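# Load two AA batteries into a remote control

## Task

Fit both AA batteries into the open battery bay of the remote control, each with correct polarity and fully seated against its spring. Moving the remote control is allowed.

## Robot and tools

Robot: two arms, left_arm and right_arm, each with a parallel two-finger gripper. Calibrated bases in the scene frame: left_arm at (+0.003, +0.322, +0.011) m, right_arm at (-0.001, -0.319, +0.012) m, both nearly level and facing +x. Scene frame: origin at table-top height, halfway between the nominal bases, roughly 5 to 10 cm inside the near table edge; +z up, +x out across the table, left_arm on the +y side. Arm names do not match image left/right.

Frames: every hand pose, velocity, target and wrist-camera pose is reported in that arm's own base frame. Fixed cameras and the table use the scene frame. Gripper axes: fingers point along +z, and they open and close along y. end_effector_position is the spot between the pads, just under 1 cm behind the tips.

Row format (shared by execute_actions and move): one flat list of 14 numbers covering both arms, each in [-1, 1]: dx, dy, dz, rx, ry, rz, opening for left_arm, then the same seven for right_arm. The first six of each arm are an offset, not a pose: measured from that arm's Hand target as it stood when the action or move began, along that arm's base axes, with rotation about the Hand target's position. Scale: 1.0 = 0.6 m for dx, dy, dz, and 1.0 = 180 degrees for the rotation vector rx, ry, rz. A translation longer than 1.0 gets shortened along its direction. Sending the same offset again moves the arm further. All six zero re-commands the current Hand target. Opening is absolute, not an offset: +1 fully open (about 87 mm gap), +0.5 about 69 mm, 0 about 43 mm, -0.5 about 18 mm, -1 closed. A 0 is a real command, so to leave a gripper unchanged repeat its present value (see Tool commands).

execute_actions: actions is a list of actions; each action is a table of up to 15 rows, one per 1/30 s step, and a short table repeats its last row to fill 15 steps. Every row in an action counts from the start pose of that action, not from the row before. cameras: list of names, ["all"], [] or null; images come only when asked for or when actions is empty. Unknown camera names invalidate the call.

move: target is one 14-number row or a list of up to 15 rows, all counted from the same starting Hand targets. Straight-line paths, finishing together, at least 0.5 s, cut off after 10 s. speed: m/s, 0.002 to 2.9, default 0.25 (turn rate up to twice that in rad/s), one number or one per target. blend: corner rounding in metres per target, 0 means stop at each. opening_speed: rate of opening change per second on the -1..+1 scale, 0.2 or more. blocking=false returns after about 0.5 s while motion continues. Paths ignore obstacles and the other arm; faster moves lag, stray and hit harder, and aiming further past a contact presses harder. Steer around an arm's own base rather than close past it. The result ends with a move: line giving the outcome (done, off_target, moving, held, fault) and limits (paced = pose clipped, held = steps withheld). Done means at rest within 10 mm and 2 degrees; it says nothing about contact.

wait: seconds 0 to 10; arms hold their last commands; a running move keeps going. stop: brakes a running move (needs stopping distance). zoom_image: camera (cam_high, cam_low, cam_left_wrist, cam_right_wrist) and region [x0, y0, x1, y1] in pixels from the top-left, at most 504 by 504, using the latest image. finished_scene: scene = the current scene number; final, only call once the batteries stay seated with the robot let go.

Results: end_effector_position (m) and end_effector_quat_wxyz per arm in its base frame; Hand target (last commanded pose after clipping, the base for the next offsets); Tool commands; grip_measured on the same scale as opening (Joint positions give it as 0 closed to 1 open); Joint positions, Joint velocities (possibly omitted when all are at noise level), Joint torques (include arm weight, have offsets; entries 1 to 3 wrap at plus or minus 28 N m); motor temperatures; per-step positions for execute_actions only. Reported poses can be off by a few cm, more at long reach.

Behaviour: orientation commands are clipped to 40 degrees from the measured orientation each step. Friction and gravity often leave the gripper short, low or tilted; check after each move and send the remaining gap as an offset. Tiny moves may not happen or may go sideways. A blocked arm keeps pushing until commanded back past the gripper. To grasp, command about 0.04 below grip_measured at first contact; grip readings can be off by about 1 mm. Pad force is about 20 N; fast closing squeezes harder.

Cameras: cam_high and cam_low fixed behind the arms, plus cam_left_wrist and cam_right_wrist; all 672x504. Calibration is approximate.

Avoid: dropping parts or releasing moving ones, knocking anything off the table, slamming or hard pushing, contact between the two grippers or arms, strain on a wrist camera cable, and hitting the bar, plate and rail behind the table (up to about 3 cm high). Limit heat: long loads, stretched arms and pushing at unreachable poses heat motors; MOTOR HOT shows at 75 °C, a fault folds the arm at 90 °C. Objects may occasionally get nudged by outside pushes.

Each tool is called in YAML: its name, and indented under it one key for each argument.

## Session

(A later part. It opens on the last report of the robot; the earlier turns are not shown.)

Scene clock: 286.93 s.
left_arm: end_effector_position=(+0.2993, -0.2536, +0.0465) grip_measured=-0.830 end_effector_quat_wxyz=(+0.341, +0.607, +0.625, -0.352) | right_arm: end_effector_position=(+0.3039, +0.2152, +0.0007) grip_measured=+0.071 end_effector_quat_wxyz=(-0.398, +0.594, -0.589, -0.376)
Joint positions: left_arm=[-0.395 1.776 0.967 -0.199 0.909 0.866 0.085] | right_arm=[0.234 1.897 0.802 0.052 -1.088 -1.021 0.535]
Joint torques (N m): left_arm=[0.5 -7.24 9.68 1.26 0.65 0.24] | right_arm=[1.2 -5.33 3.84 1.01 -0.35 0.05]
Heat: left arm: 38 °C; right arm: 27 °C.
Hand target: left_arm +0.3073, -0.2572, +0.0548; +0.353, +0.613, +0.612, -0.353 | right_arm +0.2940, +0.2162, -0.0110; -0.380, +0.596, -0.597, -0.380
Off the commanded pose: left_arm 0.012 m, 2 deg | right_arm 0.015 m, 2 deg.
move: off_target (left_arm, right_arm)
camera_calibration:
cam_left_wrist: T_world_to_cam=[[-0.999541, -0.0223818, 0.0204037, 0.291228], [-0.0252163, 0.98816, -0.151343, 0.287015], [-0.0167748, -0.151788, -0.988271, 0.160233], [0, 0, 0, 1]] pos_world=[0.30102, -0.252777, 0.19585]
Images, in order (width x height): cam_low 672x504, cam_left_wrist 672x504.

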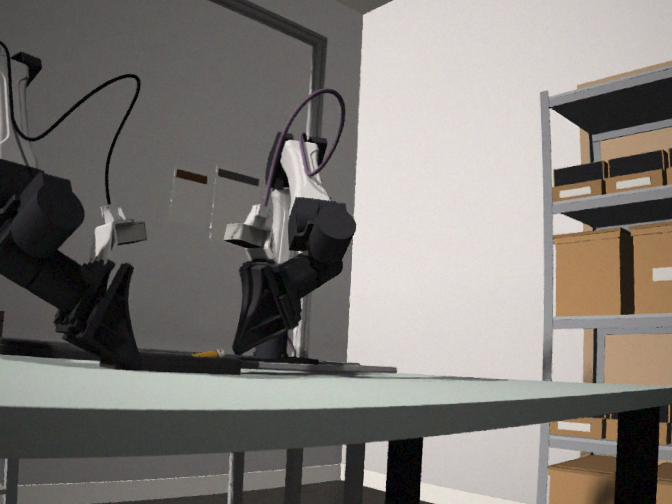

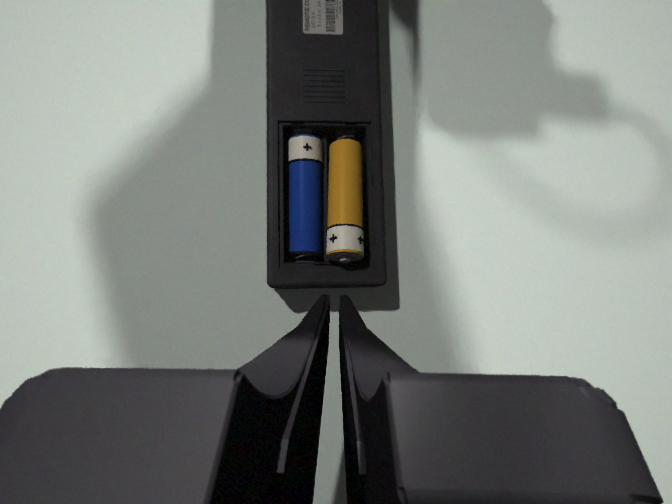

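move:
  target:
    - [-0.009,-0.01,0.003,0,0,0,-0.83,0,0,0,0,0,0,0.02]
    - [-0.008,-0.05,0.001,0,0,0,-0.83,0,0,0,0,0,0,0.02]
  speed: 0.06
  cameras: ["cam_left_wrist","cam_low"]

zoom_image:
  camera: "cam_low"
  region: [90, 300, 290, 400]

zoom_image:
  camera: "cam_left_wrist"
  region: [240, 180, 440, 330]

Scene clock: 289.27 s.
left_arm: end_effector_position=(+0.2909, -0.2733, +0.0447) grip_measured=-0.830 end_effector_quat_wxyz=(+0.329, +0.604, +0.632, -0.356) | right_arm: end_effector_position=(+0.3039, +0.2152, +0.0007) grip_measured=+0.071 end_effector_quat_wxyz=(-0.398, +0.594, -0.589, -0.376)
Joint positions: left_arm=[-0.461 1.787 0.972 -0.155 0.872 0.779 0.085] | right_arm=[0.234 1.897 0.802 0.052 -1.088 -1.021 0.535]
Joint torques (N m): left_arm=[-1.18 -7.1 9.84 1.88 0.5 0.02] | right_arm=[1.24 -5.26 3.85 1.02 -0.37 0.06]
Heat: left arm: 38 °C; right arm: 27 °C.
Hand target: left_arm +0.3026, -0.2871, +0.0555; +0.353, +0.613, +0.612, -0.353 | right_arm +0.2940, +0.2162, -0.0110; -0.380, +0.596, -0.597, -0.380
Off the commanded pose: left_arm 0.021 m, 4 deg | right_arm 0.015 m, 2 deg.
move: off_target (left_arm, right_arm)
camera_calibration:
cam_left_wrist: T_world_to_cam=[[-0.998605, -0.0236703, 0.047191, 0.280535], [-0.0299735, 0.990022, -0.137687, 0.307271], [-0.0434611, -0.138909, -0.989351, 0.166658], [0, 0, 0, 1]] pos_world=[0.296596, -0.274414, 0.193952]
Images, in order (width x height): cam_low 672x504, cam_left_wrist 672x504.

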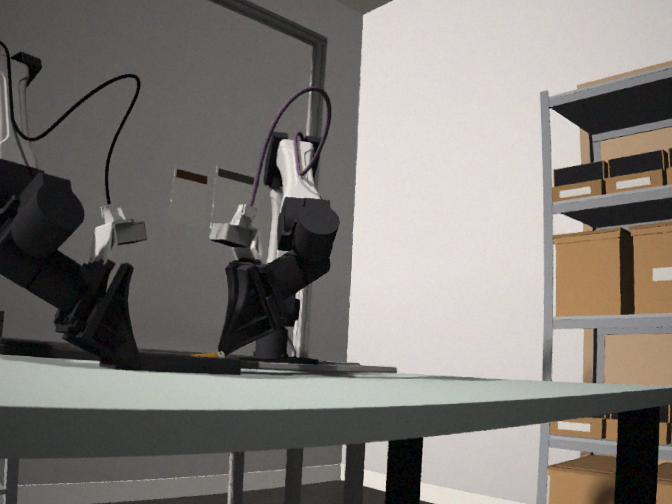

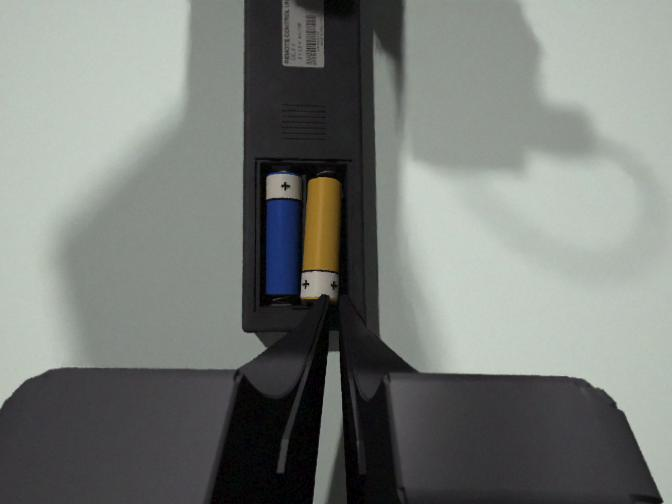

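Scaled by 2.520 from the camera's 672x504 image, which has a finer 960x720 frame.

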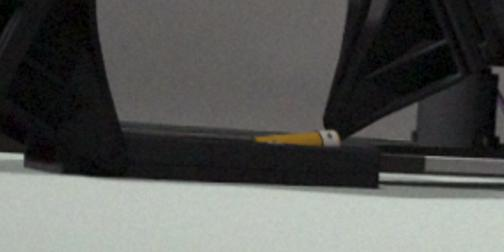

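Scaled by 2.520 from the camera's 672x504 image, which has a finer 960x720 frame.

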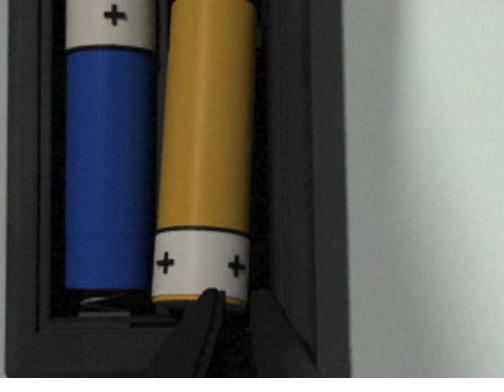

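move:
  target:
    - [0.010,-0.02,0,0,0,0,-0.83,0,0,0,0,0,0,0.02]
    - [0.010,-0.03,-0.03,0,0,0,-0.83,0,0,0,0,0,0,0.02]
  speed: 0.05
  cameras: ["cam_left_wrist","cam_low"]

zoom_image:
  camera: "cam_low"
  region: [90, 300, 290, 400]

zoom_image:
  camera: "cam_left_wrist"
  region: [240, 180, 440, 330]

Scene clock: 291.37 s.
left_arm: end_effector_position=(+0.2999, -0.2829, +0.0399) grip_measured=-0.830 end_effector_quat_wxyz=(+0.328, +0.594, +0.642, -0.357) | right_arm: end_effector_position=(+0.3057, +0.2124, +0.0006) grip_measured=+0.071 end_effector_quat_wxyz=(-0.399, +0.592, -0.592, -0.374)
Joint positions: left_arm=[-0.475 1.833 1.002 -0.111 0.856 0.723 0.085] | right_arm=[0.225 1.897 0.802 0.051 -1.087 -1.021 0.535]
Joint torques (N m): left_arm=[-3.08 -4.25 8.38 2.48 0.39 0.16] | right_arm=[1.94 -5.33 3.81 1.01 -0.4 0.05]
Heat: left arm: 38 °C; right arm: 27 °C.
Hand target: left_arm +0.3086, -0.3052, +0.0375; +0.353, +0.613, +0.612, -0.353 | right_arm +0.2939, +0.2163, -0.0111; -0.380, +0.596, -0.597, -0.380
Off the commanded pose: left_arm 0.024 m, 5 deg | right_arm 0.017 m, 2 deg.
move: off_target (left_arm, right_arm)
camera_calibration:
cam_left_wrist: T_world_to_cam=[[-0.996853, -0.0479553, 0.0631188, 0.281514], [-0.0563058, 0.988834, -0.137975, 0.32396], [-0.0557974, -0.141094, -0.988423, 0.164014], [0, 0, 0, 1]] pos_world=[0.30802, -0.283701, 0.189044]
Images, in order (width x height): cam_low 672x504, cam_left_wrist 672x504.

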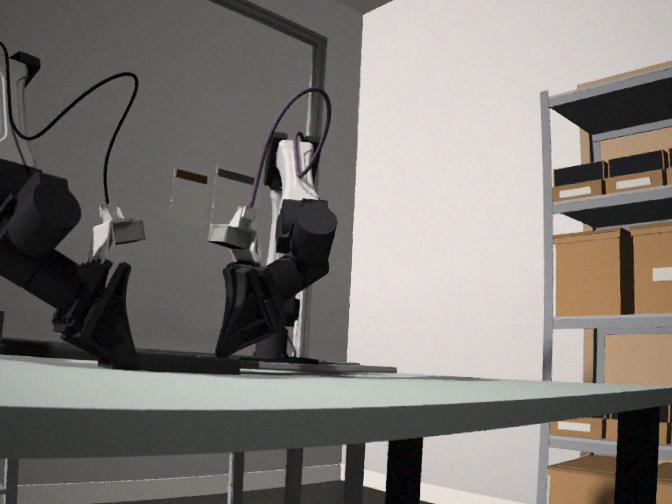

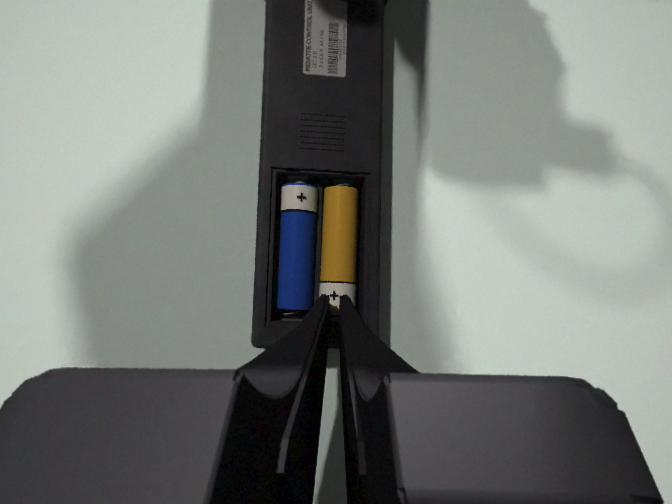

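Scaled by 2.520 from the camera's 672x504 image, which has a finer 960x720 frame.

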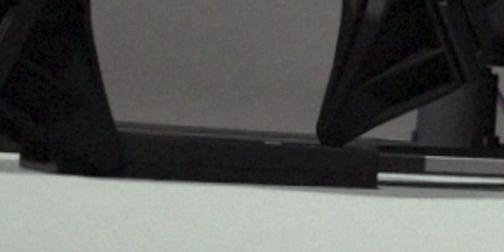

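Scaled by 2.520 from the camera's 672x504 image, which has a finer 960x720 frame.

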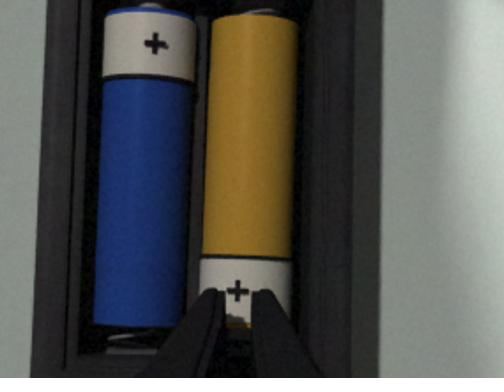

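move:
  target:
    - [0,0.02,0.05,0,0,0,-0.83,0,0,0,0,0,0,0.02]
    - [-0.01,0.06,0.1,0,0,0,-0.83,0,0,0,0,0,0,0.02]
  speed: 0.15
  cameras: ["cam_left_wrist","cam_low"]

zoom_image:
  camera: "cam_low"
  region: [90, 300, 290, 400]

zoom_image:
  camera: "cam_left_wrist"
  region: [240, 100, 440, 250]

Scene clock: 293.70 s.
left_arm: end_effector_position=(+0.2958, -0.2648, +0.0784) grip_measured=-0.830 end_effector_quat_wxyz=(+0.330, +0.604, +0.632, -0.355) | right_arm: end_effector_position=(+0.3037, +0.2156, +0.0007) grip_measured=+0.071 end_effector_quat_wxyz=(-0.398, +0.595, -0.589, -0.376)
Joint positions: left_arm=[-0.431 1.726 1.054 -0.322 0.888 0.814 0.085] | right_arm=[0.235 1.897 0.802 0.053 -1.087 -1.021 0.535]
Joint torques (N m): left_arm=[0.23 -10.09 9.98 1.28 0.62 0.26] | right_arm=[1.11 -5.14 3.89 1.03 -0.4 0.06]
Heat: left arm: 38 °C; right arm: 27 °C.
Hand target: left_arm +0.3026, -0.2692, +0.0975; +0.353, +0.613, +0.612, -0.353 | right_arm +0.2940, +0.2162, -0.0111; -0.380, +0.596, -0.597, -0.380
Off the commanded pose: left_arm 0.021 m, 4 deg | right_arm 0.015 m, 2 deg.
move: off_target (left_arm, right_arm)
camera_calibration:
cam_left_wrist: T_world_to_cam=[[-0.998675, -0.0256524, 0.0446079, 0.283818], [-0.0316696, 0.98966, -0.139896, 0.304161], [-0.0405579, -0.141123, -0.989161, 0.200028], [0, 0, 0, 1]] pos_world=[0.301187, -0.265507, 0.227751]
Images, in order (width x height): cam_low 672x504, cam_left_wrist 672x504.

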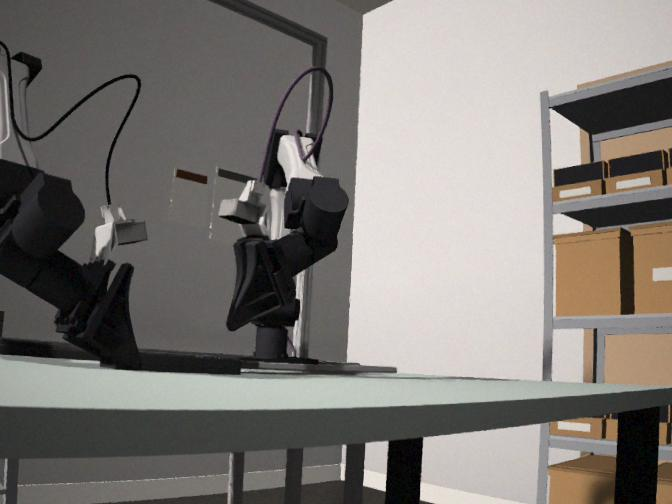

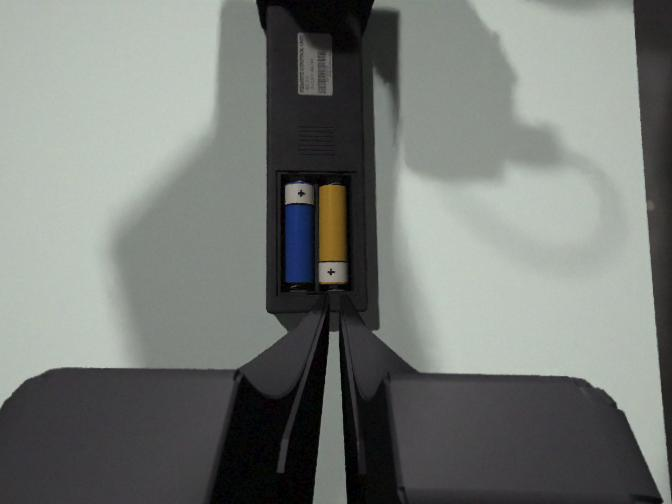

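Scaled by 2.520 from the camera's 672x504 image, which has a finer 960x720 frame.

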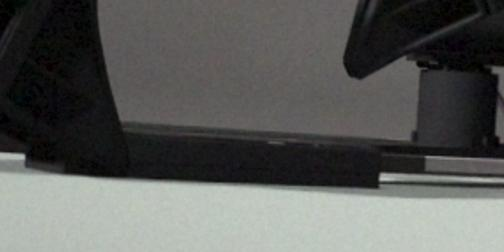

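Scaled by 2.520 from the camera's 672x504 image, which has a finer 960x720 frame.

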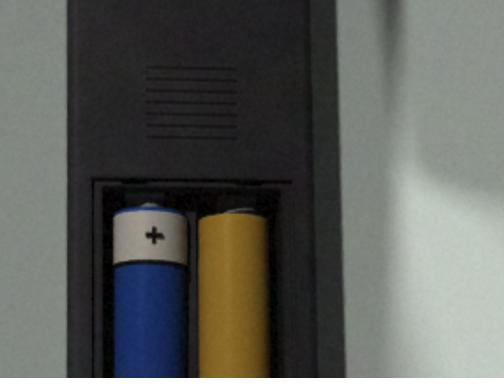

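finished_scene:
  scene: 1

The scene is finished: the task was done.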